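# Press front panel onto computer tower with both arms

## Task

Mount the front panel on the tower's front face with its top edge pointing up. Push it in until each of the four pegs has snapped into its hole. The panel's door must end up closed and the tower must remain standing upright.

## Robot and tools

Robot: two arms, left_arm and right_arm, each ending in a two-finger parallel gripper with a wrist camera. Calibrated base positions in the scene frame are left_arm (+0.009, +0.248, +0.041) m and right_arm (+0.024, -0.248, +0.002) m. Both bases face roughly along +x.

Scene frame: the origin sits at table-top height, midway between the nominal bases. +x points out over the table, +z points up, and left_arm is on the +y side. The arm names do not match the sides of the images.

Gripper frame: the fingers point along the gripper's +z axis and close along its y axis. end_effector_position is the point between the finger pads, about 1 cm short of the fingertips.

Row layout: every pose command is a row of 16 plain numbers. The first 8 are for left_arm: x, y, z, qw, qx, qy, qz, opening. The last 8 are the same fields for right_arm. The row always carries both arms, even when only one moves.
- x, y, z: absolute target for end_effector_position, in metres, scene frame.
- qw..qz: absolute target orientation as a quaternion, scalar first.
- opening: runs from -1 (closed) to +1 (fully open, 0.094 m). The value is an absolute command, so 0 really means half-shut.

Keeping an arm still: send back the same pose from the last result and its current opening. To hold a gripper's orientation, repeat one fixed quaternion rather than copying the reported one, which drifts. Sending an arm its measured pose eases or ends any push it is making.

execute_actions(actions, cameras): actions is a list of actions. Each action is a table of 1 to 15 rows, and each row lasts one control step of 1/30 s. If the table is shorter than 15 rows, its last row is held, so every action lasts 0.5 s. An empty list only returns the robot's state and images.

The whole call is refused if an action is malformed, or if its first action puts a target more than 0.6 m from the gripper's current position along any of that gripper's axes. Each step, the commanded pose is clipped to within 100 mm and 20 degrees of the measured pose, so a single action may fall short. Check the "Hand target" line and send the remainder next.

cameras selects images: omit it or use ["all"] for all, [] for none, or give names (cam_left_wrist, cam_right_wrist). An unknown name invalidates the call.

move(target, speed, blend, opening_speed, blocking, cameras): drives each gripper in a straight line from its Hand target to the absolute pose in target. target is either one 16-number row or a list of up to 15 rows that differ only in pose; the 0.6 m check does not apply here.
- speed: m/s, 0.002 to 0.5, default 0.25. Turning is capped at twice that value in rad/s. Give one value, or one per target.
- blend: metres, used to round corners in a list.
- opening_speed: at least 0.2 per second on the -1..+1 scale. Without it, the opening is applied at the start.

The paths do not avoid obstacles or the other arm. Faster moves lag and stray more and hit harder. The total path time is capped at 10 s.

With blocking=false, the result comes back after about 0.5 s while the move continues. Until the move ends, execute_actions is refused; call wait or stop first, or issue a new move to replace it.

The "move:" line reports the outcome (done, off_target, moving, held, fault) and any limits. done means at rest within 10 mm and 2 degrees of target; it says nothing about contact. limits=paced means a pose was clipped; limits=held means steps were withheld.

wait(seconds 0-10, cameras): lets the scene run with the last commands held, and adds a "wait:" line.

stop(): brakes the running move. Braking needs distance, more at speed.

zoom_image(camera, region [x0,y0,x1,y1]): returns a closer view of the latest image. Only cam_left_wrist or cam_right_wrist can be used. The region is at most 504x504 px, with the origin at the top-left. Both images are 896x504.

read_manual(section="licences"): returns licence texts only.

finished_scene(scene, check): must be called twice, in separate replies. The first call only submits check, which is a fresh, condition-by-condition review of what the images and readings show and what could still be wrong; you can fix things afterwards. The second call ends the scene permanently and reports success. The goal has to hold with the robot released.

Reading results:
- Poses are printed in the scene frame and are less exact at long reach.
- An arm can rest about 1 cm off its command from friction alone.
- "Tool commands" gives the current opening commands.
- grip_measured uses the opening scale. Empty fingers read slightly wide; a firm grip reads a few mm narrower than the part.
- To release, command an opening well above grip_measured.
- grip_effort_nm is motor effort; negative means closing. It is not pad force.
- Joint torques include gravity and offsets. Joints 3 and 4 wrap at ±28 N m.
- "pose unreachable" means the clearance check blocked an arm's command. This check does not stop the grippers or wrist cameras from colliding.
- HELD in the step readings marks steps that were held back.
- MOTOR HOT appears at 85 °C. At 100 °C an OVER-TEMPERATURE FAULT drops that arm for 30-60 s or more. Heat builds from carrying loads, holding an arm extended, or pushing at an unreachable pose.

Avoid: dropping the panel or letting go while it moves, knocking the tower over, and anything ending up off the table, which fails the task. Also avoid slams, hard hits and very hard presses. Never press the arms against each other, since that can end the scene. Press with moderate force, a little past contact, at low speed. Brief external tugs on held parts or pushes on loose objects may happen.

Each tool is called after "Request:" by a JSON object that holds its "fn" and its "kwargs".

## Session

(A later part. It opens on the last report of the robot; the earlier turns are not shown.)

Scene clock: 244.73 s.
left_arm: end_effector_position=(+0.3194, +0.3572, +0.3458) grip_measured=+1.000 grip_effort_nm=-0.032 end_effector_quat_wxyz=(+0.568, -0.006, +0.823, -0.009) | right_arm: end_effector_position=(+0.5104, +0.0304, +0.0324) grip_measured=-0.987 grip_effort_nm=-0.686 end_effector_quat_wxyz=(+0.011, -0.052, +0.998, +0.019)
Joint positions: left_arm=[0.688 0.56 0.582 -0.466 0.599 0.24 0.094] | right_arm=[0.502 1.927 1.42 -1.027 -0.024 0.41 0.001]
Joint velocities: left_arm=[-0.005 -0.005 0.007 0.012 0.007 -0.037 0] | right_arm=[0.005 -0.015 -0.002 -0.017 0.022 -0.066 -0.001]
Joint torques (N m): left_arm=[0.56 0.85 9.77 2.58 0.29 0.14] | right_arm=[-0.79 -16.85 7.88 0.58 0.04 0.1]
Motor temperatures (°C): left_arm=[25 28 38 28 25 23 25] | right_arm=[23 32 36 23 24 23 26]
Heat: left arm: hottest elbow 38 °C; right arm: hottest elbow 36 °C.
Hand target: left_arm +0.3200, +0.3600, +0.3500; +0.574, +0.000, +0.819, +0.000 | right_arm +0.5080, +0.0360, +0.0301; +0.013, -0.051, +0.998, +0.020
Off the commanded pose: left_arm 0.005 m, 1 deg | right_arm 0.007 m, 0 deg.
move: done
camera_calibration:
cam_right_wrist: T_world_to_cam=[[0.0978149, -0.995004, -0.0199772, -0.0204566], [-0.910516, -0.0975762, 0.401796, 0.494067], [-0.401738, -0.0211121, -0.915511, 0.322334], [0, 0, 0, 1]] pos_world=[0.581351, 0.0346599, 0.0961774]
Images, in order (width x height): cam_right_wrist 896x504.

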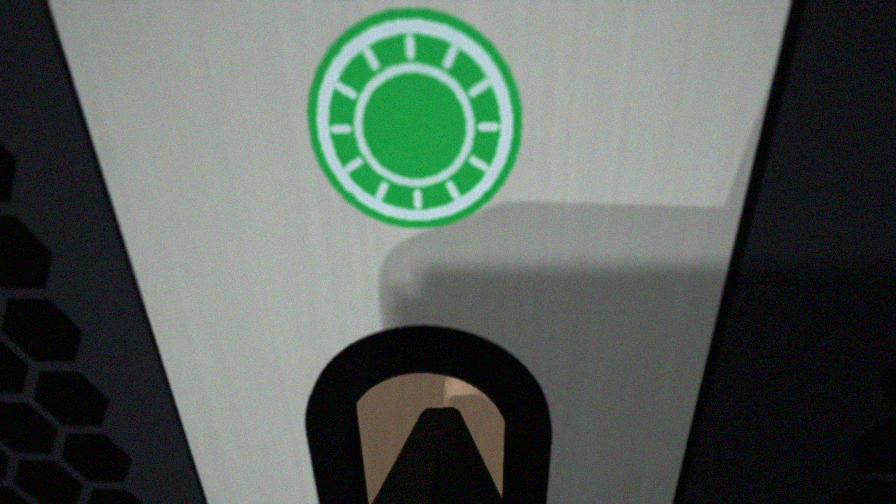

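Request:
{"fn": "move", "kwargs": {"target": [0.32,0.36,0.35,0.574,0,0.819,0,1,0.5,0.037,0.025,0.0125,-0.0506,0.9985,0.02,-1], "cameras": [], "speed": 0.03}}

Request:
{"fn": "move", "kwargs": {"target": [0.32,0.36,0.35,0.574,0,0.819,0,1,0.5,0.037,0.025,0.0125,-0.0506,0.9985,0.02,-0.5], "cameras": ["cam_right_wrist"], "opening_speed": 0.3}}

Scene clock: 254.77 s.
left_arm: end_effector_position=(+0.3194, +0.3573, +0.3458) grip_measured=+1.000 grip_effort_nm=-0.037 end_effector_quat_wxyz=(+0.568, -0.006, +0.823, -0.009) | right_arm: end_effector_position=(+0.5082, +0.0314, +0.0293) grip_measured=-0.987 grip_effort_nm=-0.681 end_effector_quat_wxyz=(+0.016, -0.051, +0.998, +0.021)
Joint positions: left_arm=[0.689 0.56 0.582 -0.466 0.599 0.24 0.094] | right_arm=[0.506 1.922 1.403 -1.004 -0.024 0.415 0.001]
Joint velocities: left_arm=[-0.024 -0.015 0.017 -0.002 -0.022 -0.081 0] | right_arm=[-0.015 -0.005 -0.007 -0.007 -0.007 -0.007 0.001]
Joint torques (N m): left_arm=[0.67 0.67 9.83 2.62 0.28 0.12] | right_arm=[-0.26 -17.26 6.8 0.34 0.08 0.1]
Motor temperatures (°C): left_arm=[25 28 38 28 25 22 25] | right_arm=[23 31 35 23 24 23 26]
Heat: left arm: hottest elbow 38 °C; right arm: hottest elbow 35 °C.
Hand target: left_arm +0.3199, +0.3601, +0.3500; +0.574, +0.000, +0.819, +0.000 | right_arm +0.5001, +0.0367, +0.0251; +0.013, -0.051, +0.998, +0.020
Off the commanded pose: left_arm 0.005 m, 1 deg | right_arm 0.011 m, 0 deg.
move: off_target (right_arm)
No camera images: "cameras" was empty.

Scene clock: 256.63 s.
left_arm: end_effector_position=(+0.3194, +0.3573, +0.3458) grip_measured=+1.000 grip_effort_nm=-0.037 end_effector_quat_wxyz=(+0.568, -0.006, +0.823, -0.009) | right_arm: end_effector_position=(+0.5072, +0.0321, +0.0294) grip_measured=-0.935 grip_effort_nm=1.277 end_effector_quat_wxyz=(+0.016, -0.052, +0.998, +0.021)
Joint positions: left_arm=[0.689 0.56 0.582 -0.466 0.599 0.24 0.094] | right_arm=[0.508 1.921 1.401 -1.003 -0.023 0.415 0.003]
Joint velocities: left_arm=[-0.005 0.005 -0.002 -0.007 0.007 0.007 0] | right_arm=[-0.015 -0.005 -0.002 -0.017 0.022 0.007 0]
Joint torques (N m): left_arm=[0.56 0.5 9.7 2.59 0.29 0.14] | right_arm=[0.09 -17.08 7.01 0.17 0 0.05]
Motor temperatures (°C): left_arm=[25 28 38 28 25 22 25] | right_arm=[23 32 35 23 24 23 26]
Heat: left arm: hottest elbow 38 °C; right arm: hottest elbow 35 °C.
Hand target: left_arm +0.3200, +0.3600, +0.3500; +0.574, +0.000, +0.819, +0.000 | right_arm +0.5001, +0.0369, +0.0251; +0.013, -0.051, +0.998, +0.020
Off the commanded pose: left_arm 0.005 m, 1 deg | right_arm 0.010 m, 0 deg.
move: done
camera_calibration:
cam_right_wrist: T_world_to_cam=[[0.0987544, -0.994828, -0.0237565, -0.0188348], [-0.914201, -0.100128, 0.392697, 0.494821], [-0.393045, -0.0170623, -0.919361, 0.313922], [0, 0, 0, 1]] pos_world=[0.577612, 0.0361645, 0.0938455]
Images, in order (width x height): cam_right_wrist 896x504.

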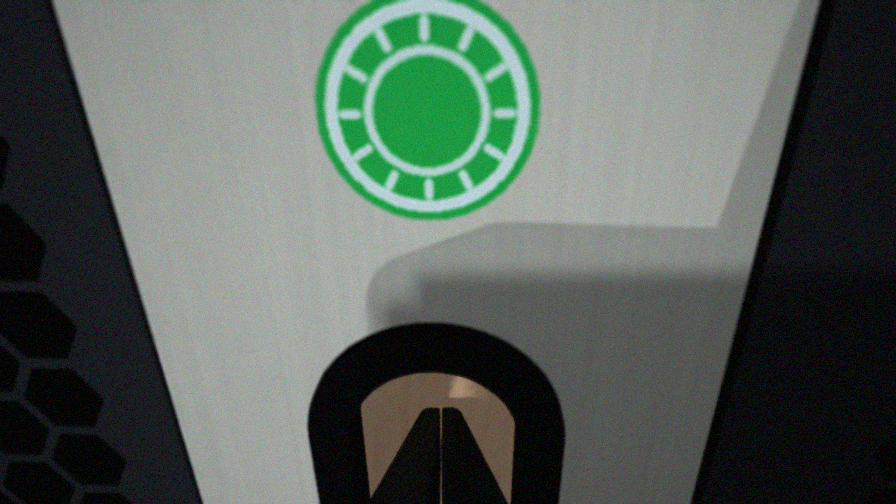

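Request:
{"fn": "move", "kwargs": {"target": [0.32,0.36,0.35,0.574,0,0.819,0,1,0.505,0.034,0.08,0.0125,-0.0506,0.9985,0.02,0], "cameras": ["cam_left_wrist","cam_right_wrist"], "speed": 0.04, "opening_speed": 0.5}}

Scene clock: 264.87 s.
left_arm: end_effector_position=(+0.3194, +0.3573, +0.3458) grip_measured=+1.000 grip_effort_nm=-0.032 end_effector_quat_wxyz=(+0.568, -0.006, +0.823, -0.009) | right_arm: end_effector_position=(+0.4846, +0.0194, +0.0398) grip_measured=-0.918 grip_effort_nm=1.287 end_effector_quat_wxyz=(-0.026, -0.052, +0.998, +0.000)
Joint positions: left_arm=[0.689 0.56 0.582 -0.466 0.599 0.24 0.094] | right_arm=[0.508 1.901 1.401 -1.117 -0.023 0.415 0.004]
Joint velocities: left_arm=[-0.005 -0.005 -0.007 -0.012 0.007 -0.022 0] | right_arm=[-0.015 -0.015 -0.012 0.007 -0.022 0.022 0]
Joint torques (N m): left_arm=[0.79 0.44 9.74 2.66 0.29 0.12] | right_arm=[-0.62 -20.13 12.7 -0.43 -0.01 0.04]
Motor temperatures (°C): left_arm=[25 28 38 28 25 22 25] | right_arm=[23 33 35 22 24 23 26]
Heat: left arm: hottest elbow 38 °C; right arm: hottest elbow 35 °C.
Hand target: left_arm +0.3200, +0.3600, +0.3500; +0.574, +0.000, +0.819, +0.000 | right_arm +0.5032, +0.0330, +0.0800; +0.013, -0.051, +0.998, +0.020
Off the commanded pose: left_arm 0.005 m, 1 deg | right_arm 0.047 m, 5 deg.
move: off_target (right_arm)
camera_calibration:
cam_left_wrist: T_world_to_cam=[[-0.00211452, -0.999953, 0.00943491, 0.355793], [-0.717333, -0.00505684, -0.696712, 0.511471], [0.696727, -0.00824118, -0.717289, 0.116149], [0, 0, 0, 1]] pos_world=[0.286723, 0.35932, 0.436304]
cam_right_wrist: T_world_to_cam=[[0.0987586, -0.995005, 0.0145503, -0.0305217], [-0.878995, -0.080371, 0.470008, 0.448223], [-0.466491, -0.059207, -0.882542, 0.349292], [0, 0, 0, 1]] pos_world=[0.559942, 0.0263354, 0.0980406]

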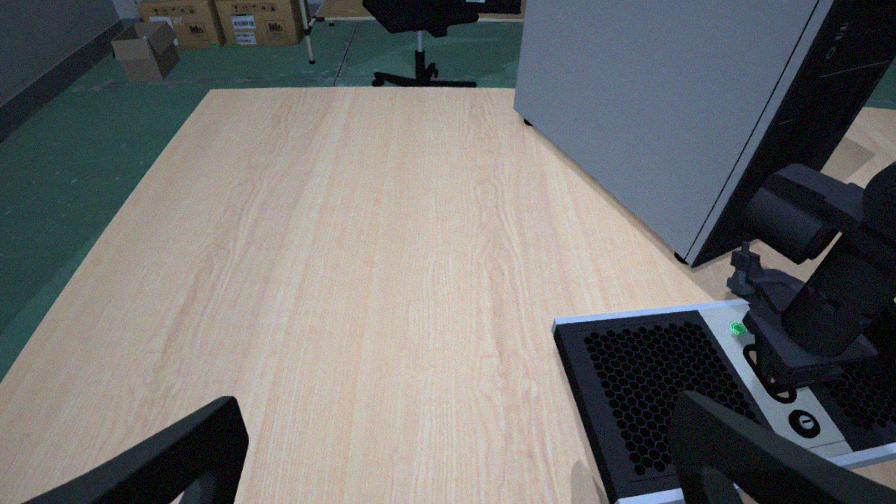

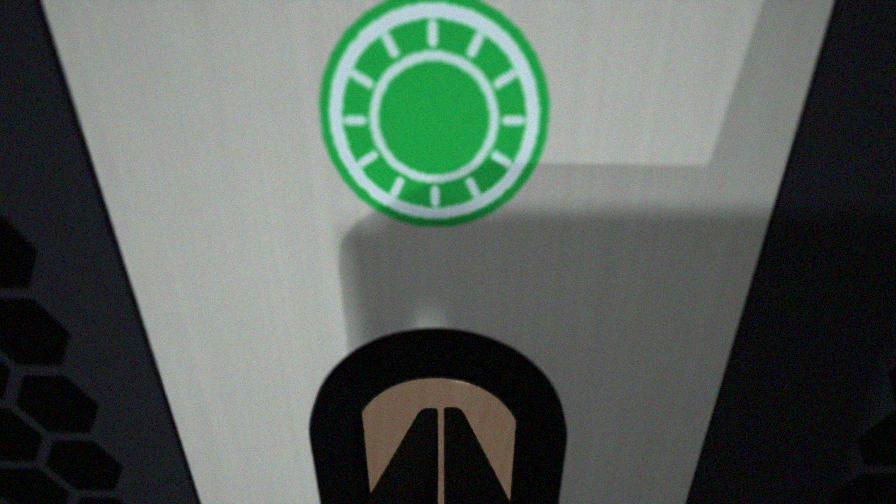

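Request:
{"fn": "move", "kwargs": {"target": [0.32,0.36,0.35,0.574,0,0.819,0,1,0.49,0.02,0.17,0.0125,-0.0506,0.9985,0.02,0], "cameras": ["cam_left_wrist","cam_right_wrist"], "speed": 0.06}}

Scene clock: 271.80 s.
left_arm: end_effector_position=(+0.3194, +0.3573, +0.3458) grip_measured=+1.000 grip_effort_nm=-0.027 end_effector_quat_wxyz=(+0.568, -0.006, +0.823, -0.009) | right_arm: end_effector_position=(+0.4705, +0.0114, +0.1283) grip_measured=-0.918 grip_effort_nm=1.277 end_effector_quat_wxyz=(-0.027, -0.052, +0.998, -0.001)
Joint positions: left_arm=[0.689 0.56 0.582 -0.466 0.599 0.24 0.094] | right_arm=[0.508 1.774 1.466 -1.312 -0.023 0.415 0.004]
Joint velocities: left_arm=[-0.005 -0.005 0.002 -0.012 0.007 -0.007 0] | right_arm=[-0.005 -0.005 -0.007 -0.017 -0.007 0.037 0]
Joint torques (N m): left_arm=[0.5 0.44 9.8 2.55 0.3 0.14] | right_arm=[-1.49 -18.84 14.35 -0.53 -0.01 -0.04]
Motor temperatures (°C): left_arm=[25 28 38 28 25 22 25] | right_arm=[23 34 36 22 24 23 27]
Heat: left arm: hottest elbow 38 °C; right arm: hottest elbow 36 °C.
Hand target: left_arm +0.3200, +0.3600, +0.3500; +0.574, +0.000, +0.819, +0.000 | right_arm +0.4881, +0.0189, +0.1692; +0.013, -0.050, +0.998, +0.020
Off the commanded pose: left_arm 0.005 m, 1 deg | right_arm 0.047 m, 5 deg.
move: off_target (right_arm)
camera_calibration:
cam_left_wrist: T_world_to_cam=[[-0.00211452, -0.999953, 0.00943491, 0.355793], [-0.717333, -0.00505684, -0.696712, 0.511471], [0.696727, -0.00824118, -0.717289, 0.116149], [0, 0, 0, 1]] pos_world=[0.286723, 0.35932, 0.436304]
cam_right_wrist: T_world_to_cam=[[0.0987988, -0.994982, 0.0157958, -0.0385845], [-0.877747, -0.0796573, 0.472456, 0.392727], [-0.468827, -0.0605428, -0.881213, 0.421346], [0, 0, 0, 1]] pos_world=[0.546066, 0.0184021, 0.186359]

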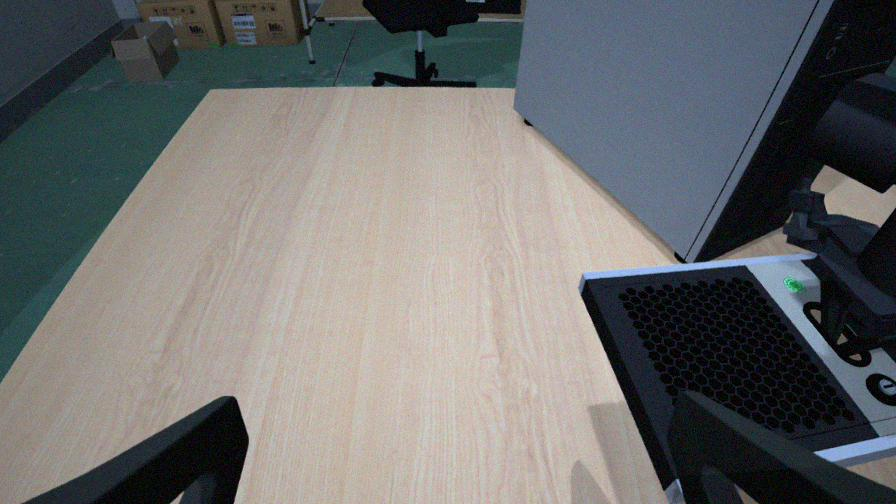

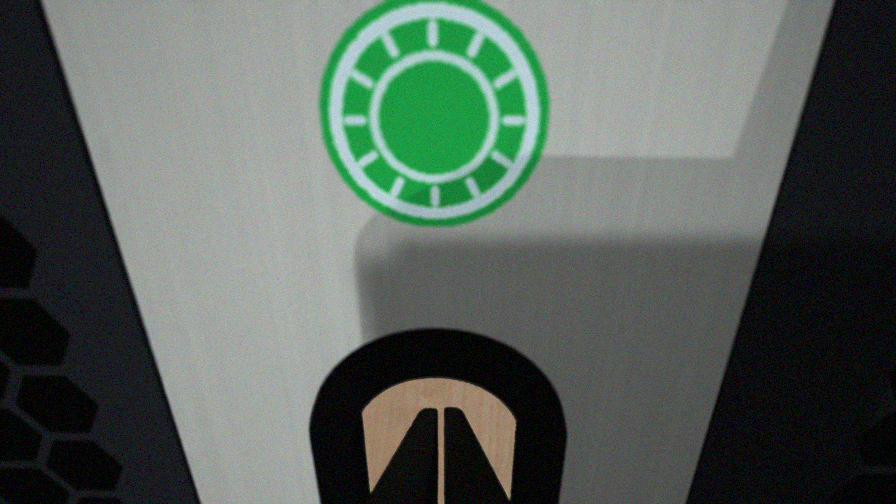

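Request:
{"fn": "move", "kwargs": {"target": [0.45,0.4,0.4,0.532,0.462,0.551,-0.447,1,0.42,-0.1,0.38,0.0125,-0.0506,0.9985,0.02,0], "cameras": ["cam_left_wrist"], "speed": 0.12}}

Request:
{"fn": "move", "kwargs": {"target": [0.45,0.4,0.4,0.532,0.462,0.551,-0.447,1,0.42,-0.15,0.38,0.638,-0.338,0.585,0.369,0], "cameras": ["cam_left_wrist","cam_right_wrist"], "speed": 0.15}}

Scene clock: 296.40 s.
left_arm: end_effector_position=(+0.4391, +0.3946, +0.3931) grip_measured=+1.000 grip_effort_nm=-0.037 end_effector_quat_wxyz=(+0.587, +0.334, +0.682, -0.281) | right_arm: end_effector_position=(+0.4134, -0.0962, +0.3391) grip_measured=-0.918 grip_effort_nm=1.277 end_effector_quat_wxyz=(+0.019, -0.046, +0.999, +0.022)
Joint positions: left_arm=[0.762 1.522 1.358 -1.678 1.411 1.855 0.094] | right_arm=[0.35 1.415 1.592 -1.699 -0.03 0.269 0.004]
Joint velocities: left_arm=[0.015 -0.015 -0.002 0.002 -0.022 0.022 0] | right_arm=[-0.005 -0.015 -0.007 0.002 0.007 -0.007 0]
Joint torques (N m): left_arm=[-0.97 -8.76 11.06 -0.09 0.68 0.12] | right_arm=[-2.37 -13.16 15.34 -0.16 -0.06 -0.17]
Motor temperatures (°C): left_arm=[25 28 38 28 25 22 25] | right_arm=[23 34 38 22 24 23 27]
Heat: left arm: hottest elbow 38 °C; right arm: hottest elbow 38 °C.
Hand target: left_arm +0.4489, +0.3991, +0.3992; +0.589, +0.346, +0.677, -0.274 | right_arm +0.4178, -0.0995, +0.3766; +0.062, -0.048, +0.996, +0.036
Off the commanded pose: left_arm 0.014 m, 29 deg; orientation clipped | right_arm 0.042 m, 1 deg.
joint sent to its limit (left arm) — joint 4 (wrist pitch), lower limit. The joint targets are off in orientation, not in position.
joint sent to its limit (right arm) — joint 4 (wrist pitch), lower limit. The joint targets are off in position and orientation.
move: off_target (left_arm, right_arm); limits=paced
camera_calibration:
cam_left_wrist: T_world_to_cam=[[-0.78475, -0.619448, -0.021254, 0.598494], [-0.331553, 0.448507, -0.830009, 0.334527], [0.52368, -0.644302, -0.557345, 0.331026], [0, 0, 0, 1]] pos_world=[0.407229, 0.433979, 0.474876]
Images, in order (width x height): cam_left_wrist 896x504.

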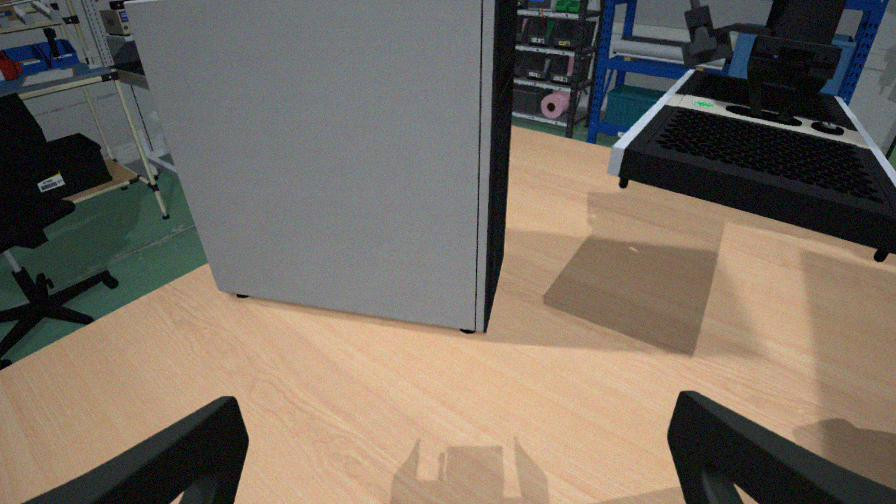

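Scene clock: 303.30 s.
left_arm: end_effector_position=(+0.4403, +0.3949, +0.3934) grip_measured=+1.000 grip_effort_nm=-0.032 end_effector_quat_wxyz=(+0.587, +0.338, +0.681, -0.279) | right_arm: end_effector_position=(+0.4236, -0.1412, +0.3658) grip_measured=-0.918 grip_effort_nm=1.277 end_effector_quat_wxyz=(+0.632, -0.320, +0.594, +0.381)
Joint positions: left_arm=[0.76 1.525 1.364 -1.678 1.408 1.859 0.094] | right_arm=[-0.138 1.062 0.625 0.659 -1.154 0.252 0.004]
Joint velocities: left_arm=[0.005 -0.015 -0.012 0.012 0.007 -0.022 0] | right_arm=[-0.005 -0.024 0.002 0.017 -0.022 -0.007 0]
Joint torques (N m): left_arm=[-0.67 -9.05 11.21 -0.02 0.71 0.1] | right_arm=[-1.96 -6.71 10.58 2 0.2 -0.02]
Motor temperatures (°C): left_arm=[25 28 37 28 25 22 25] | right_arm=[23 33 38 22 24 23 27]
Heat: left arm: hottest elbow 37 °C; right arm: hottest elbow 38 °C.
Hand target: left_arm +0.4500, +0.3994, +0.3995; +0.588, +0.346, +0.678, -0.274 | right_arm +0.4246, -0.1460, +0.3777; +0.645, -0.323, +0.585, +0.371
Off the commanded pose: left_arm 0.013 m, 29 deg; orientation clipped | right_arm 0.017 m, 3 deg.
joint sent to its limit (left arm) — joint 4 (wrist pitch), lower limit. The joint targets are off in orientation, not in position.
move: off_target (left_arm, right_arm); limits=paced
camera_calibration:
cam_left_wrist: T_world_to_cam=[[-0.786487, -0.616992, -0.0275561, 0.601845], [-0.327693, 0.454702, -0.828169, 0.330174], [0.523503, -0.642314, -0.559801, 0.331014], [0, 0, 0, 1]] pos_world=[0.408252, 0.433817, 0.475326]
cam_right_wrist: T_world_to_cam=[[0.852943, -0.518981, -0.0560956, -0.415505], [-0.222993, -0.265092, -0.938083, 0.439587], [0.471977, 0.812641, -0.341838, 0.126901], [0, 0, 0, 1]] pos_world=[0.392533, -0.202233, 0.432441]

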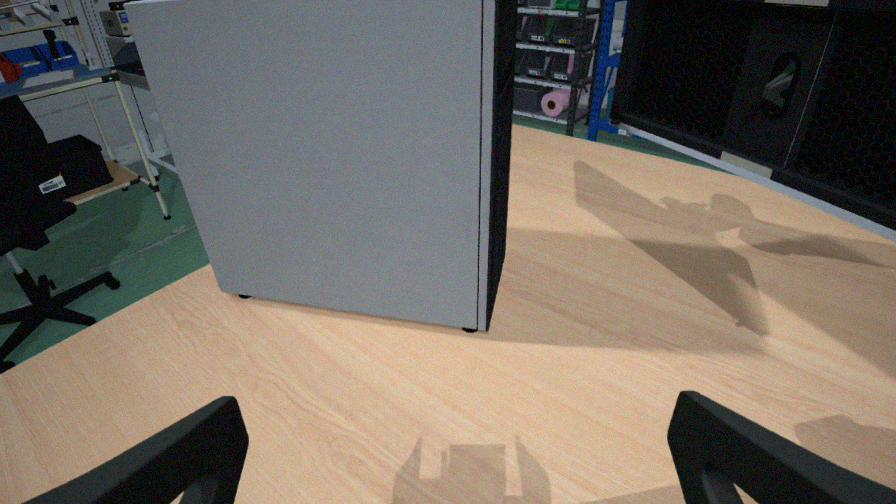

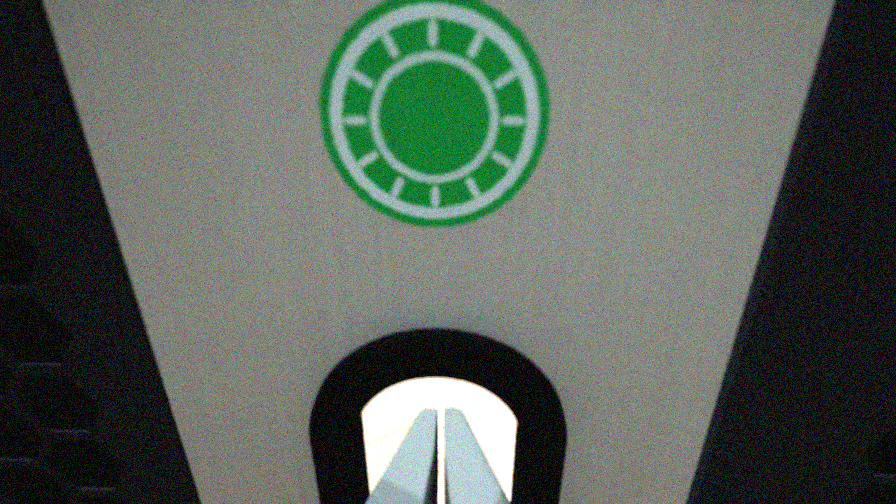

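Request:
{"fn": "move", "kwargs": {"target": [0.52,0.33,0.42,0.586,0.411,0.535,-0.449,1,0.53,-0.24,0.36,0.638,-0.338,0.585,0.369,0], "cameras": ["cam_left_wrist"], "speed": 0.12}}

Scene clock: 316.57 s.
left_arm: end_effector_position=(+0.5102, +0.3266, +0.4142) grip_measured=+1.000 grip_effort_nm=-0.037 end_effector_quat_wxyz=(+0.604, +0.360, +0.612, -0.362) | right_arm: end_effector_position=(+0.5191, -0.2306, +0.3291) grip_measured=-0.918 grip_effort_nm=1.272 end_effector_quat_wxyz=(+0.617, -0.317, +0.603, +0.394)
Joint positions: left_arm=[0.552 1.647 1.498 -1.678 1.561 1.818 0.094] | right_arm=[-0.32 1.468 0.844 0.953 -1.349 0.407 0.004]
Joint velocities: left_arm=[-0.015 0.015 -0.007 -0.027 -0.022 -0.022 0] | right_arm=[-0.005 -0.005 0.002 -0.002 0.051 -0.066 0]
Joint torques (N m): left_arm=[-0.26 -10.64 11.26 0.18 0.87 -0.11] | right_arm=[-2.2 -11.69 14.28 1.81 0.28 0.03]
Motor temperatures (°C): left_arm=[25 28 37 28 25 22 25] | right_arm=[23 32 38 23 24 23 28]
Heat: left arm: hottest elbow 37 °C; right arm: hottest elbow 38 °C.
Hand target: left_arm +0.5209, +0.3303, +0.4190; +0.604, +0.361, +0.611, -0.362 | right_arm +0.5277, -0.2387, +0.3621; +0.639, -0.337, +0.584, +0.370
Off the commanded pose: left_arm 0.012 m, 15 deg | right_arm 0.034 m, 5 deg.
joint sent to its limit (left arm) — joint 5 (wrist yaw), upper limit. The joint targets are off in orientation, not in position.
move: off_target (left_arm, right_arm)
camera_calibration:
cam_left_wrist: T_world_to_cam=[[-0.876575, -0.481259, -0.00238543, 0.606518], [-0.205816, 0.379349, -0.902072, 0.394338], [0.435035, -0.790243, -0.431579, 0.302564], [0, 0, 0, 1]] pos_world=[0.481193, 0.3814, 0.487749]
Images, in order (width x height): cam_left_wrist 896x504.

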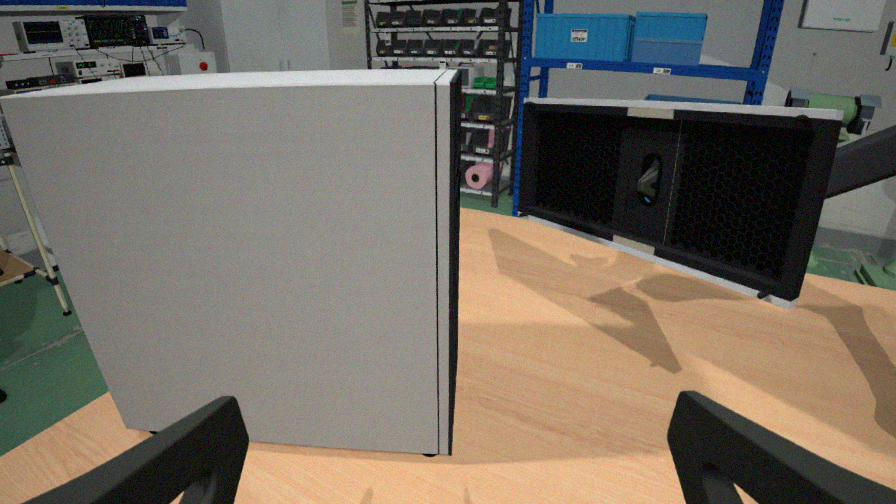

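Request:
{"fn": "zoom_image", "kwargs": {"camera": "cam_left_wrist", "region": [500, 80, 680, 310]}}

Request:
{"fn": "zoom_image", "kwargs": {"camera": "cam_left_wrist", "region": [660, 80, 860, 310]}}

Scaled by 2.191 from the camera's 896x504 image, which has a finer 1280x720 frame.

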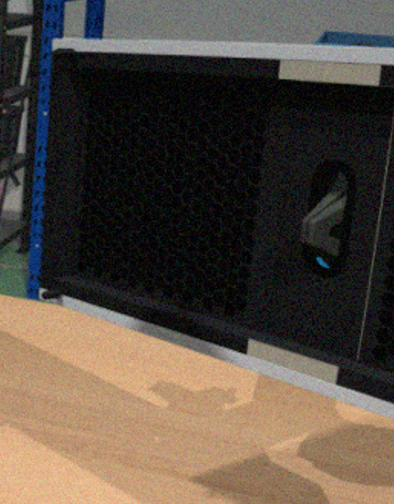

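Scaled by 2.191 from the camera's 896x504 image, which has a finer 1280x720 frame.

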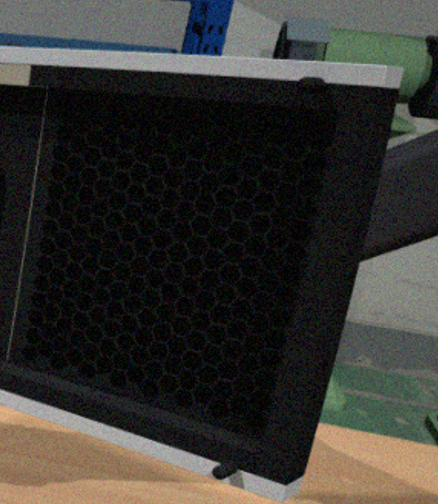

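Request:
{"fn": "move", "kwargs": {"target": [[0.45,0.28,0.42,0.564,-0.1,0.812,-0.14,1,0.4,-0.32,0.36,0.728,-0.102,0.666,0.13,0],[0.42,0.03,0.43,0.782,-0.138,0.6,0.106,1,0.37,-0.32,0.36,0.728,-0.102,0.666,0.13,0]], "cameras": ["cam_left_wrist"], "speed": 0.15}}

Request:
{"fn": "zoom_image", "kwargs": {"camera": "cam_left_wrist", "region": [300, 0, 700, 400]}}

Scene clock: 395.93 s.
left_arm: end_effector_position=(+0.4209, +0.0309, +0.4202) grip_measured=+1.000 grip_effort_nm=-0.042 end_effector_quat_wxyz=(+0.418, +0.481, +0.524, -0.566) | right_arm: end_effector_position=(+0.3740, -0.3189, +0.3397) grip_measured=-0.918 grip_effort_nm=1.272 end_effector_quat_wxyz=(+0.716, -0.094, +0.677, +0.144)
Joint positions: left_arm=[-0.057 1.473 1.318 -1.383 1.561 1.347 0.094] | right_arm=[-0.603 0.75 0.43 0.43 -0.925 0.15 0.004]
Joint velocities: left_arm=[-0.005 -0.015 -0.007 -0.007 0.051 -0.066 0] | right_arm=[0.005 -0.005 0.012 -0.002 -0.022 -0.022 -0.001]
Joint torques (N m): left_arm=[-0.21 -10.23 10.13 1.13 0.72 0.11] | right_arm=[-2.37 -4.84 11.21 1.48 -0.01 -0.08]
Motor temperatures (°C): left_arm=[25 29 36 28 26 22 25] | right_arm=[23 30 45 22 24 23 28]
Heat: left arm: hottest elbow 36 °C; right arm: hottest elbow 45 °C.
Hand target: left_arm +0.4237, +0.0293, +0.4301; +0.430, +0.494, +0.513, -0.556 | right_arm +0.3701, -0.3210, +0.3558; +0.728, -0.102, +0.666, +0.130
Off the commanded pose: left_arm 0.010 m, 118 deg; orientation clipped | right_arm 0.021 m, 3 deg.
move: off_target (left_arm, right_arm); limits=paced
camera_calibration:
cam_left_wrist: T_world_to_cam=[[-0.978766, 0.0999414, 0.178965, 0.334777], [-0.116488, 0.447204, -0.886814, 0.447452], [-0.168663, -0.888831, -0.426066, 0.365167], [0, 0, 0, 1]] pos_world=[0.441381, 0.0910116, 0.492478]
Images, in order (width x height): cam_left_wrist 896x504.

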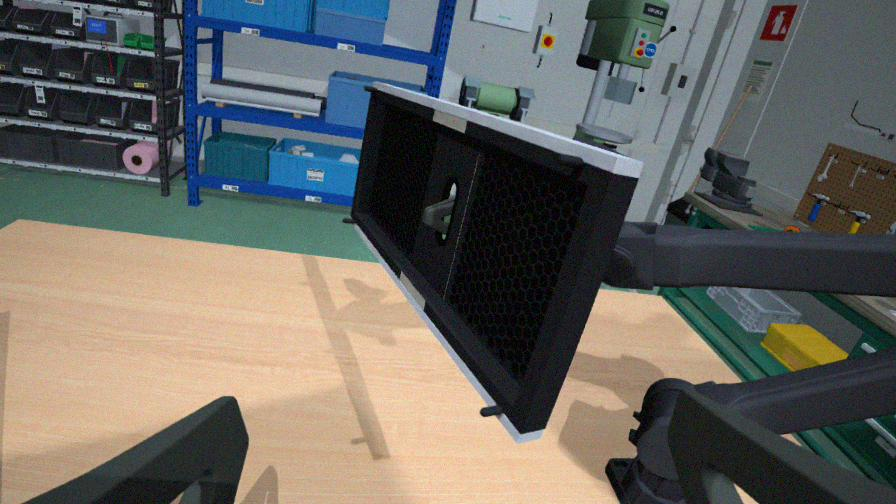

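Scaled by 1.260 from the camera's 896x504 image, which has a finer 1280x720 frame.

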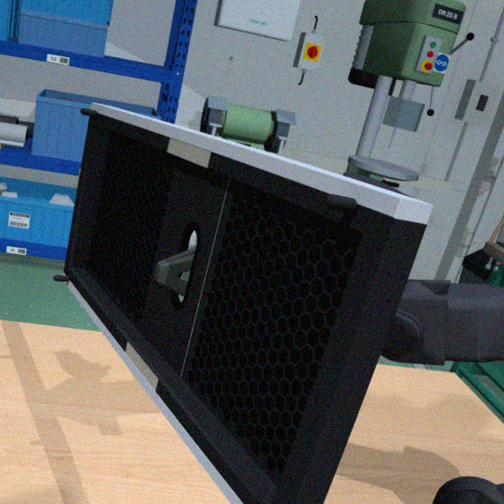

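Request:
{"fn": "move", "kwargs": {"target": [0.42,0.06,0.43,0.781,-0.106,0.6,0.138,1,0.37,-0.32,0.36,0.728,-0.102,0.666,0.13,0], "cameras": ["cam_left_wrist"], "speed": 0.25}}

Request:
{"fn": "zoom_image", "kwargs": {"camera": "cam_left_wrist", "region": [250, 0, 750, 500]}}

Scene clock: 407.03 s.
left_arm: end_effector_position=(+0.4122, +0.0700, +0.4152) grip_measured=+1.000 grip_effort_nm=-0.056 end_effector_quat_wxyz=(+0.770, -0.096, +0.613, +0.152) | right_arm: end_effector_position=(+0.3731, -0.3182, +0.3394) grip_measured=-0.918 grip_effort_nm=1.277 end_effector_quat_wxyz=(+0.714, -0.092, +0.679, +0.146)
Joint positions: left_arm=[-0.713 1.221 0.639 1.074 -1.06 0.477 0.094] | right_arm=[-0.603 0.743 0.43 0.416 -0.925 0.15 0.004]
Joint velocities: left_arm=[-0.005 -0.005 -0.012 0.012 -0.037 0.11 0] | right_arm=[-0.005 -0.005 0.002 -0.012 -0.051 0.051 -0.001]
Joint torques (N m): left_arm=[-0.44 -4.37 11.15 2.09 0.24 0.13] | right_arm=[-1.55 -4.31 12.07 1.39 0.2 -0.06]
Motor temperatures (°C): left_arm=[25 29 37 28 25 22 25] | right_arm=[23 30 44 22 24 23 29]
Heat: left arm: hottest elbow 37 °C; right arm: hottest elbow 44 °C.
Hand target: left_arm +0.4178, +0.0614, +0.4303; +0.776, -0.104, +0.605, +0.145 | right_arm +0.3700, -0.3197, +0.3598; +0.728, -0.102, +0.666, +0.130
Off the commanded pose: left_arm 0.019 m, 3 deg | right_arm 0.021 m, 3 deg.
move: off_target (left_arm, right_arm); limits=paced
camera_calibration:
cam_left_wrist: T_world_to_cam=[[0.35527, -0.93348, -0.0489651, -0.059703], [-0.206306, -0.0272111, -0.978109, 0.532662], [0.911713, 0.357595, -0.20225, -0.229165], [0, 0, 0, 1]] pos_world=[0.340035, 0.0407108, 0.47173]
Images, in order (width x height): cam_left_wrist 896x504.

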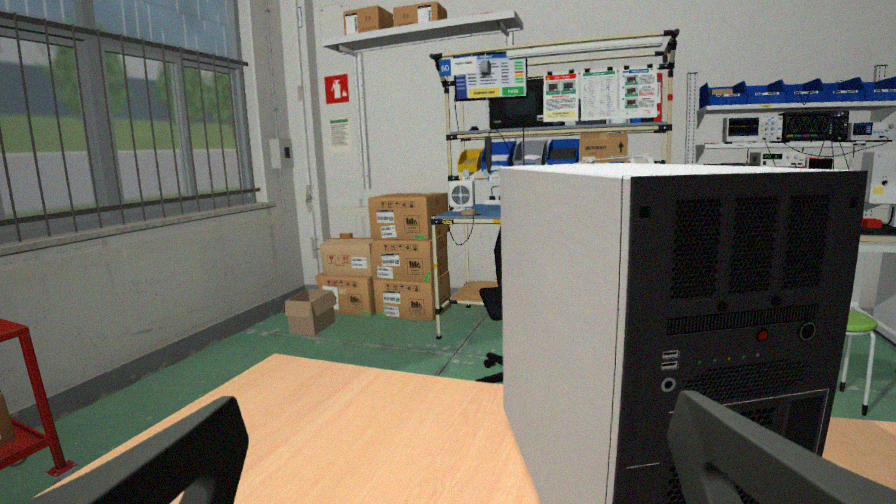

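Scaled by 1.008 from the camera's 896x504 image, which has a finer 1280x720 frame.

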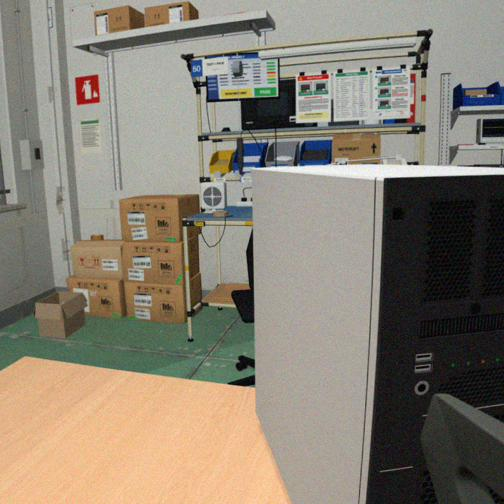

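Request:
{"fn": "zoom_image", "kwargs": {"camera": "cam_left_wrist", "region": [600, 150, 896, 446]}}

Request:
{"fn": "move", "kwargs": {"target": [0.42,0.06,0.22,0.781,-0.106,0.6,0.138,1,0.37,-0.32,0.36,0.728,-0.102,0.666,0.13,0], "cameras": ["cam_left_wrist"], "speed": 0.25}}

Request:
{"fn": "zoom_image", "kwargs": {"camera": "cam_left_wrist", "region": [550, 150, 850, 450]}}

Scaled by 1.703 from the camera's 896x504 image, which has a finer 1280x720 frame.

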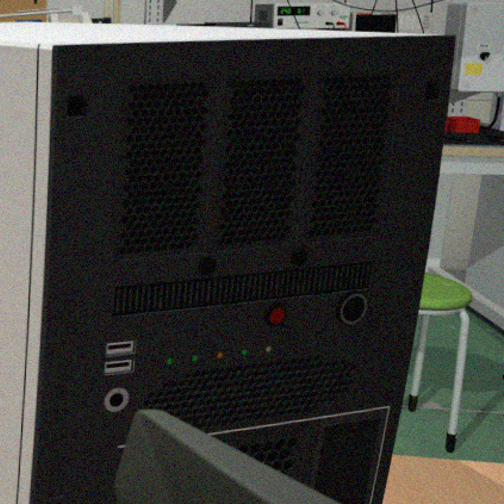

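Scene clock: 415.23 s.
left_arm: end_effector_position=(+0.4167, +0.0663, +0.2259) grip_measured=+1.000 grip_effort_nm=-0.051 end_effector_quat_wxyz=(+0.749, -0.098, +0.642, +0.132) | right_arm: end_effector_position=(+0.3728, -0.3180, +0.3398) grip_measured=-0.918 grip_effort_nm=1.277 end_effector_quat_wxyz=(+0.715, -0.092, +0.678, +0.145)
Joint positions: left_arm=[-0.713 1.72 0.485 1.563 -1.067 0.313 0.094] | right_arm=[-0.603 0.741 0.43 0.416 -0.925 0.15 0.004]
Joint velocities: left_arm=[-0.005 -0.015 0.002 0.002 0.022 -0.051 0] | right_arm=[-0.024 -0.024 -0.012 -0.012 -0.081 -0.007 -0.001]
Joint torques (N m): left_arm=[-0.21 -7 4.29 2.24 0.13 -0.09] | right_arm=[-2.32 -4.31 12.1 1.43 0.18 -0.08]
Motor temperatures (°C): left_arm=[25 29 36 28 25 22 25] | right_arm=[23 30 44 22 24 23 29]
Heat: left arm: hottest elbow 36 °C; right arm: hottest elbow 44 °C.
Hand target: left_arm +0.4174, +0.0630, +0.2226; +0.750, -0.103, +0.641, +0.126 | right_arm +0.3700, -0.3197, +0.3599; +0.728, -0.102, +0.665, +0.130
Off the commanded pose: left_arm 0.009 m, 6 deg | right_arm 0.020 m, 3 deg.
joint sent to its limit (left arm) — joint 4 (wrist pitch), upper limit. The joint targets are off in position and orientation.
move: off_target (left_arm, right_arm)
camera_calibration:
cam_left_wrist: T_world_to_cam=[[0.327933, -0.944114, -0.033298, -0.065381], [-0.271889, -0.0605661, -0.960421, 0.373923], [0.90473, 0.324007, -0.276556, -0.248339], [0, 0, 0, 1]] pos_world=[0.347786, 0.0413837, 0.288266]
Images, in order (width x height): cam_left_wrist 896x504.

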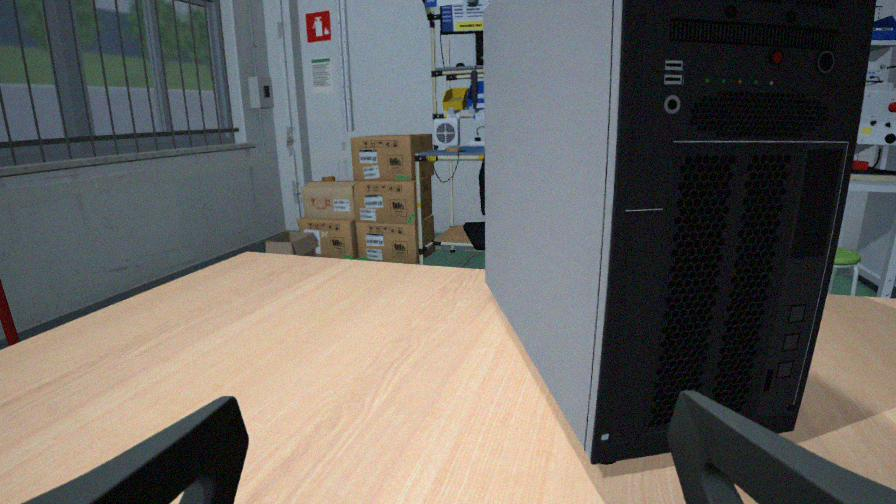

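Scaled by 1.680 from the camera's 896x504 image, which has a finer 1280x720 frame.

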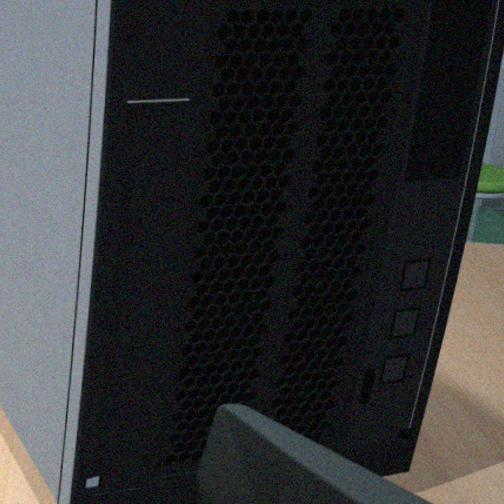

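Request:
{"fn": "move", "kwargs": {"target": [[0.42,0.15,0.42,0.64,0.3,0.63,-0.3,1,0.44,-0.32,0.36,0.7,-0.22,0.63,0.25,0],[0.5,0.09,0.44,0.498,0.498,0.543,-0.457,1,0.5,-0.3,0.37,0.638,-0.338,0.585,0.369,0]], "cameras": ["cam_left_wrist"], "speed": 0.2}}

Request:
{"fn": "zoom_image", "kwargs": {"camera": "cam_left_wrist", "region": [150, 0, 500, 350]}}

Request:
{"fn": "zoom_image", "kwargs": {"camera": "cam_left_wrist", "region": [450, 0, 800, 350]}}

Scene clock: 475.50 s.
left_arm: end_effector_position=(+0.4941, +0.0898, +0.4237) grip_measured=+1.000 grip_effort_nm=-0.066 end_effector_quat_wxyz=(+0.513, +0.472, +0.536, -0.475) | right_arm: end_effector_position=(+0.4905, -0.2996, +0.3459) grip_measured=-0.918 grip_effort_nm=1.277 end_effector_quat_wxyz=(+0.620, -0.310, +0.614, +0.377)
Joint positions: left_arm=[0.077 1.414 1.127 0.007 1.494 0.255 0.094] | right_arm=[-0.493 1.474 0.855 1.238 -1.479 0.696 0.004]
Joint velocities: left_arm=[-0.005 0.005 -0.007 0.002 -0.037 -0.11 0] | right_arm=[-0.005 -0.005 0.017 -0.002 0.007 -0.007 -0.001]
Joint torques (N m): left_arm=[-0.67 -8.76 12.62 1.31 0.27 0.15] | right_arm=[-0.32 -11.11 13.56 1.24 0.67 0.01]
Motor temperatures (°C): left_arm=[25 28 33 28 25 22 25] | right_arm=[23 29 43 22 24 23 29]
Heat: left arm: hottest elbow 33 °C; right arm: hottest elbow 43 °C.
Hand target: left_arm +0.5041, +0.0873, +0.4369; +0.521, +0.483, +0.526, -0.468 | right_arm +0.4983, -0.2976, +0.3747; +0.635, -0.336, +0.596, +0.359
Off the commanded pose: left_arm 0.017 m, 4 deg | right_arm 0.026 m, 5 deg.
move: off_target (left_arm, right_arm)
camera_calibration:
cam_left_wrist: T_world_to_cam=[[-0.994459, -0.104293, 0.0131908, 0.496252], [-0.0579262, 0.438935, -0.89665, 0.408729], [0.0877241, -0.892446, -0.442544, 0.311993], [0, 0, 0, 1]] pos_world=[0.489809, 0.150787, 0.498011]
Images, in order (width x height): cam_left_wrist 896x504.

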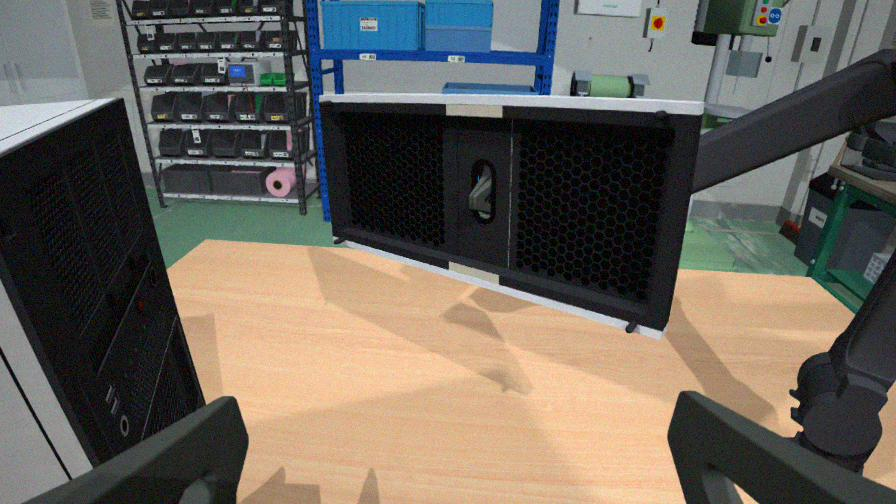

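Scaled by 1.440 from the camera's 896x504 image, which has a finer 1280x720 frame.

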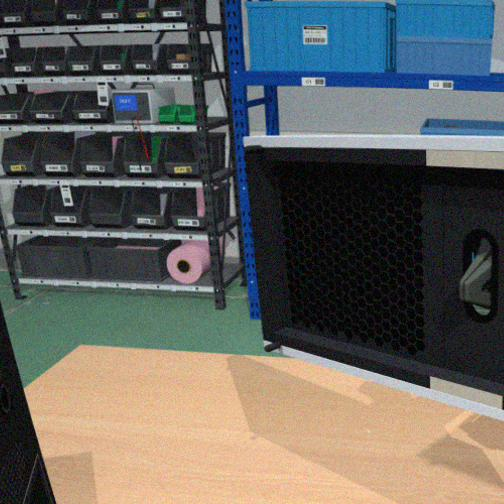

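Scaled by 1.440 from the camera's 896x504 image, which has a finer 1280x720 frame.

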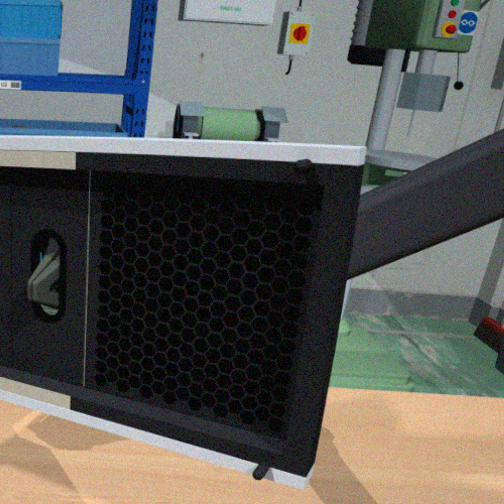

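Request:
{"fn": "zoom_image", "kwargs": {"camera": "cam_left_wrist", "region": [310, 85, 460, 285]}}

Request:
{"fn": "zoom_image", "kwargs": {"camera": "cam_left_wrist", "region": [430, 85, 580, 305]}}

Request:
{"fn": "zoom_image", "kwargs": {"camera": "cam_left_wrist", "region": [570, 85, 720, 345]}}

Request:
{"fn": "zoom_image", "kwargs": {"camera": "cam_left_wrist", "region": [0, 90, 210, 500]}}

Scaled by 2.520 from the camera's 896x504 image, which has a finer 1280x720 frame.

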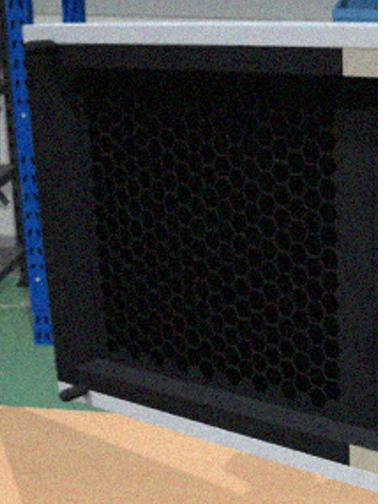

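Scaled by 2.291 from the camera's 896x504 image, which has a finer 1280x720 frame.

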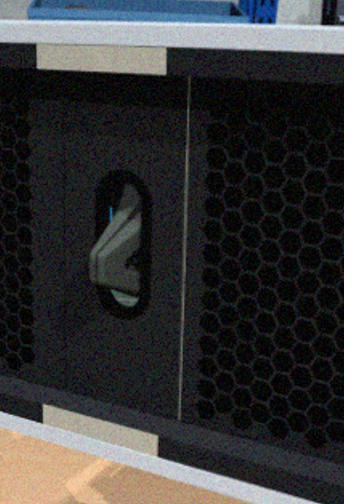

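Scaled by 1.938 from the camera's 896x504 image, which has a finer 1280x720 frame.

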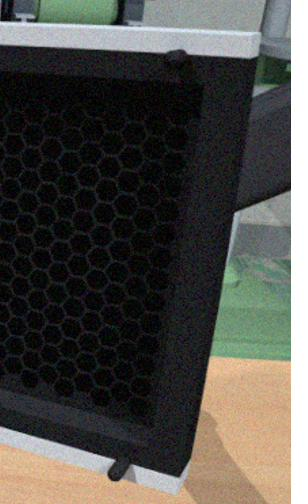

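Scaled by 1.229 from the camera's 896x504 image, which has a finer 1280x720 frame.

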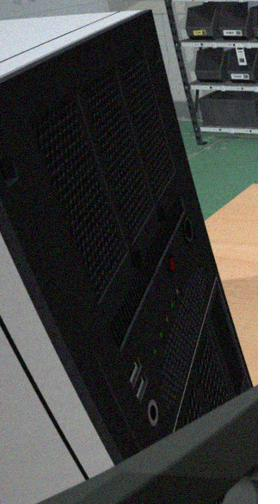

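Request:
{"fn": "move", "kwargs": {"target": [[0.42,0.28,0.44,0.624,0.282,0.681,-0.259,1,0.42,-0.24,0.36,0.66,-0.2,0.66,0.25,0],[0.42,0.28,0.44,0.624,0.282,0.681,-0.259,1,0.47,-0.18,0.35,0.387,0.387,0.592,0.592,0]], "speed": 0.15}}

Scene clock: 567.50 s.
left_arm: end_effector_position=(+0.4212, +0.2796, +0.4378) grip_measured=+1.000 grip_effort_nm=-0.071 end_effector_quat_wxyz=(+0.620, +0.280, +0.683, -0.267) | right_arm: end_effector_position=(+0.4605, -0.1881, +0.3085) grip_measured=-0.918 grip_effort_nm=1.277 end_effector_quat_wxyz=(+0.374, +0.406, +0.611, +0.567)
Joint positions: left_arm=[0.535 1.019 0.876 -0.159 1.268 0.272 0.094] | right_arm=[-0.034 0.943 0.537 0.322 -0.424 1.539 0.004]
Joint velocities: left_arm=[-0.005 -0.005 0.002 0.002 0.022 -0.022 0] | right_arm=[0.005 0.005 0.002 -0.007 -0.007 0.022 0]
Joint torques (N m): left_arm=[0.56 -5.71 9.29 1.36 0.16 0.13] | right_arm=[-0.67 -5.71 14.57 1.65 0.13 -0.02]
Motor temperatures (°C): left_arm=[25 29 39 27 25 22 24] | right_arm=[23 31 46 22 24 23 29]
Heat: left arm: hottest elbow 39 °C; right arm: hottest elbow 46 °C.
Hand target: left_arm +0.4182, +0.2807, +0.4405; +0.623, +0.282, +0.682, -0.260 | right_arm +0.4664, -0.1830, +0.3437; +0.388, +0.387, +0.598, +0.585
Off the commanded pose: left_arm 0.003 m, 1 deg | right_arm 0.043 m, 4 deg.
move: off_target (right_arm)
camera_calibration:
cam_left_wrist: T_world_to_cam=[[-0.711777, -0.702382, 0.00576336, 0.494723], [-0.356288, 0.353958, -0.864738, 0.469274], [0.605336, -0.617555, -0.50219, 0.225217], [0, 0, 0, 1]] pos_world=[0.382997, 0.320465, 0.51605]
cam_right_wrist: T_world_to_cam=[[-0.0888894, -0.0281169, -0.995645, 0.341386], [-0.741947, 0.668784, 0.0473533, 0.492294], [0.66454, 0.742925, -0.080309, -0.0544792], [0, 0, 0, 1]] pos_world=[0.431806, -0.279166, 0.312212]

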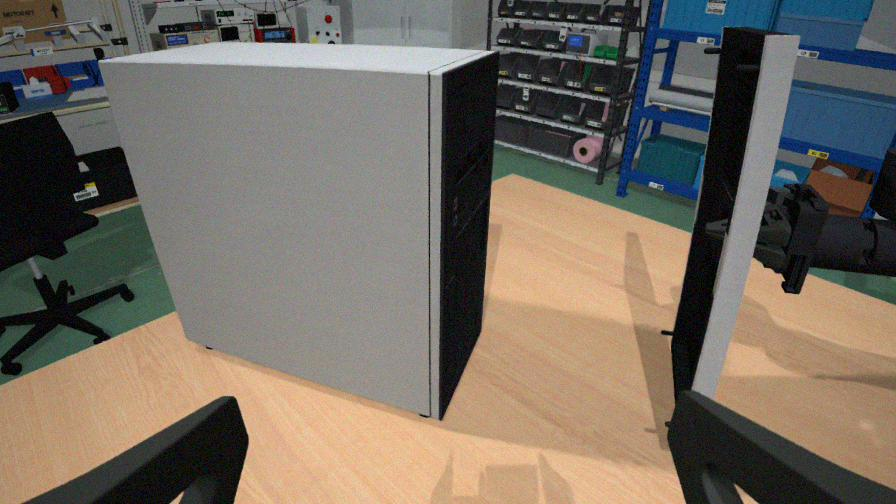

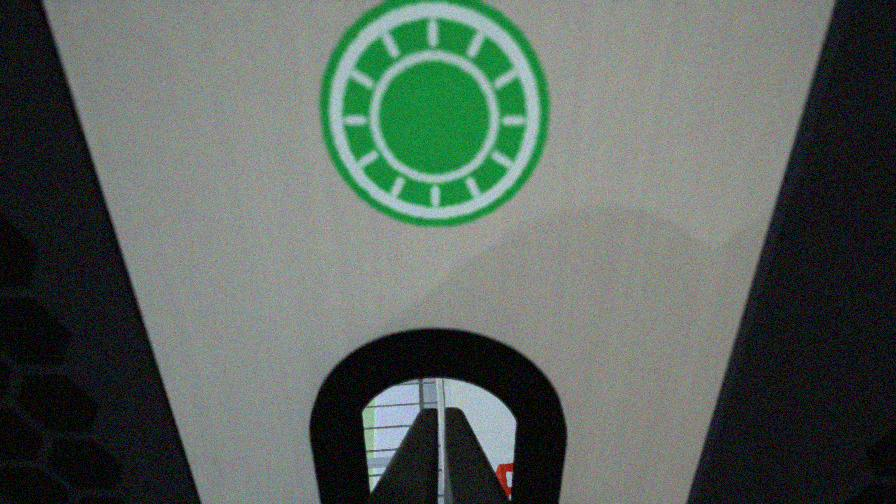

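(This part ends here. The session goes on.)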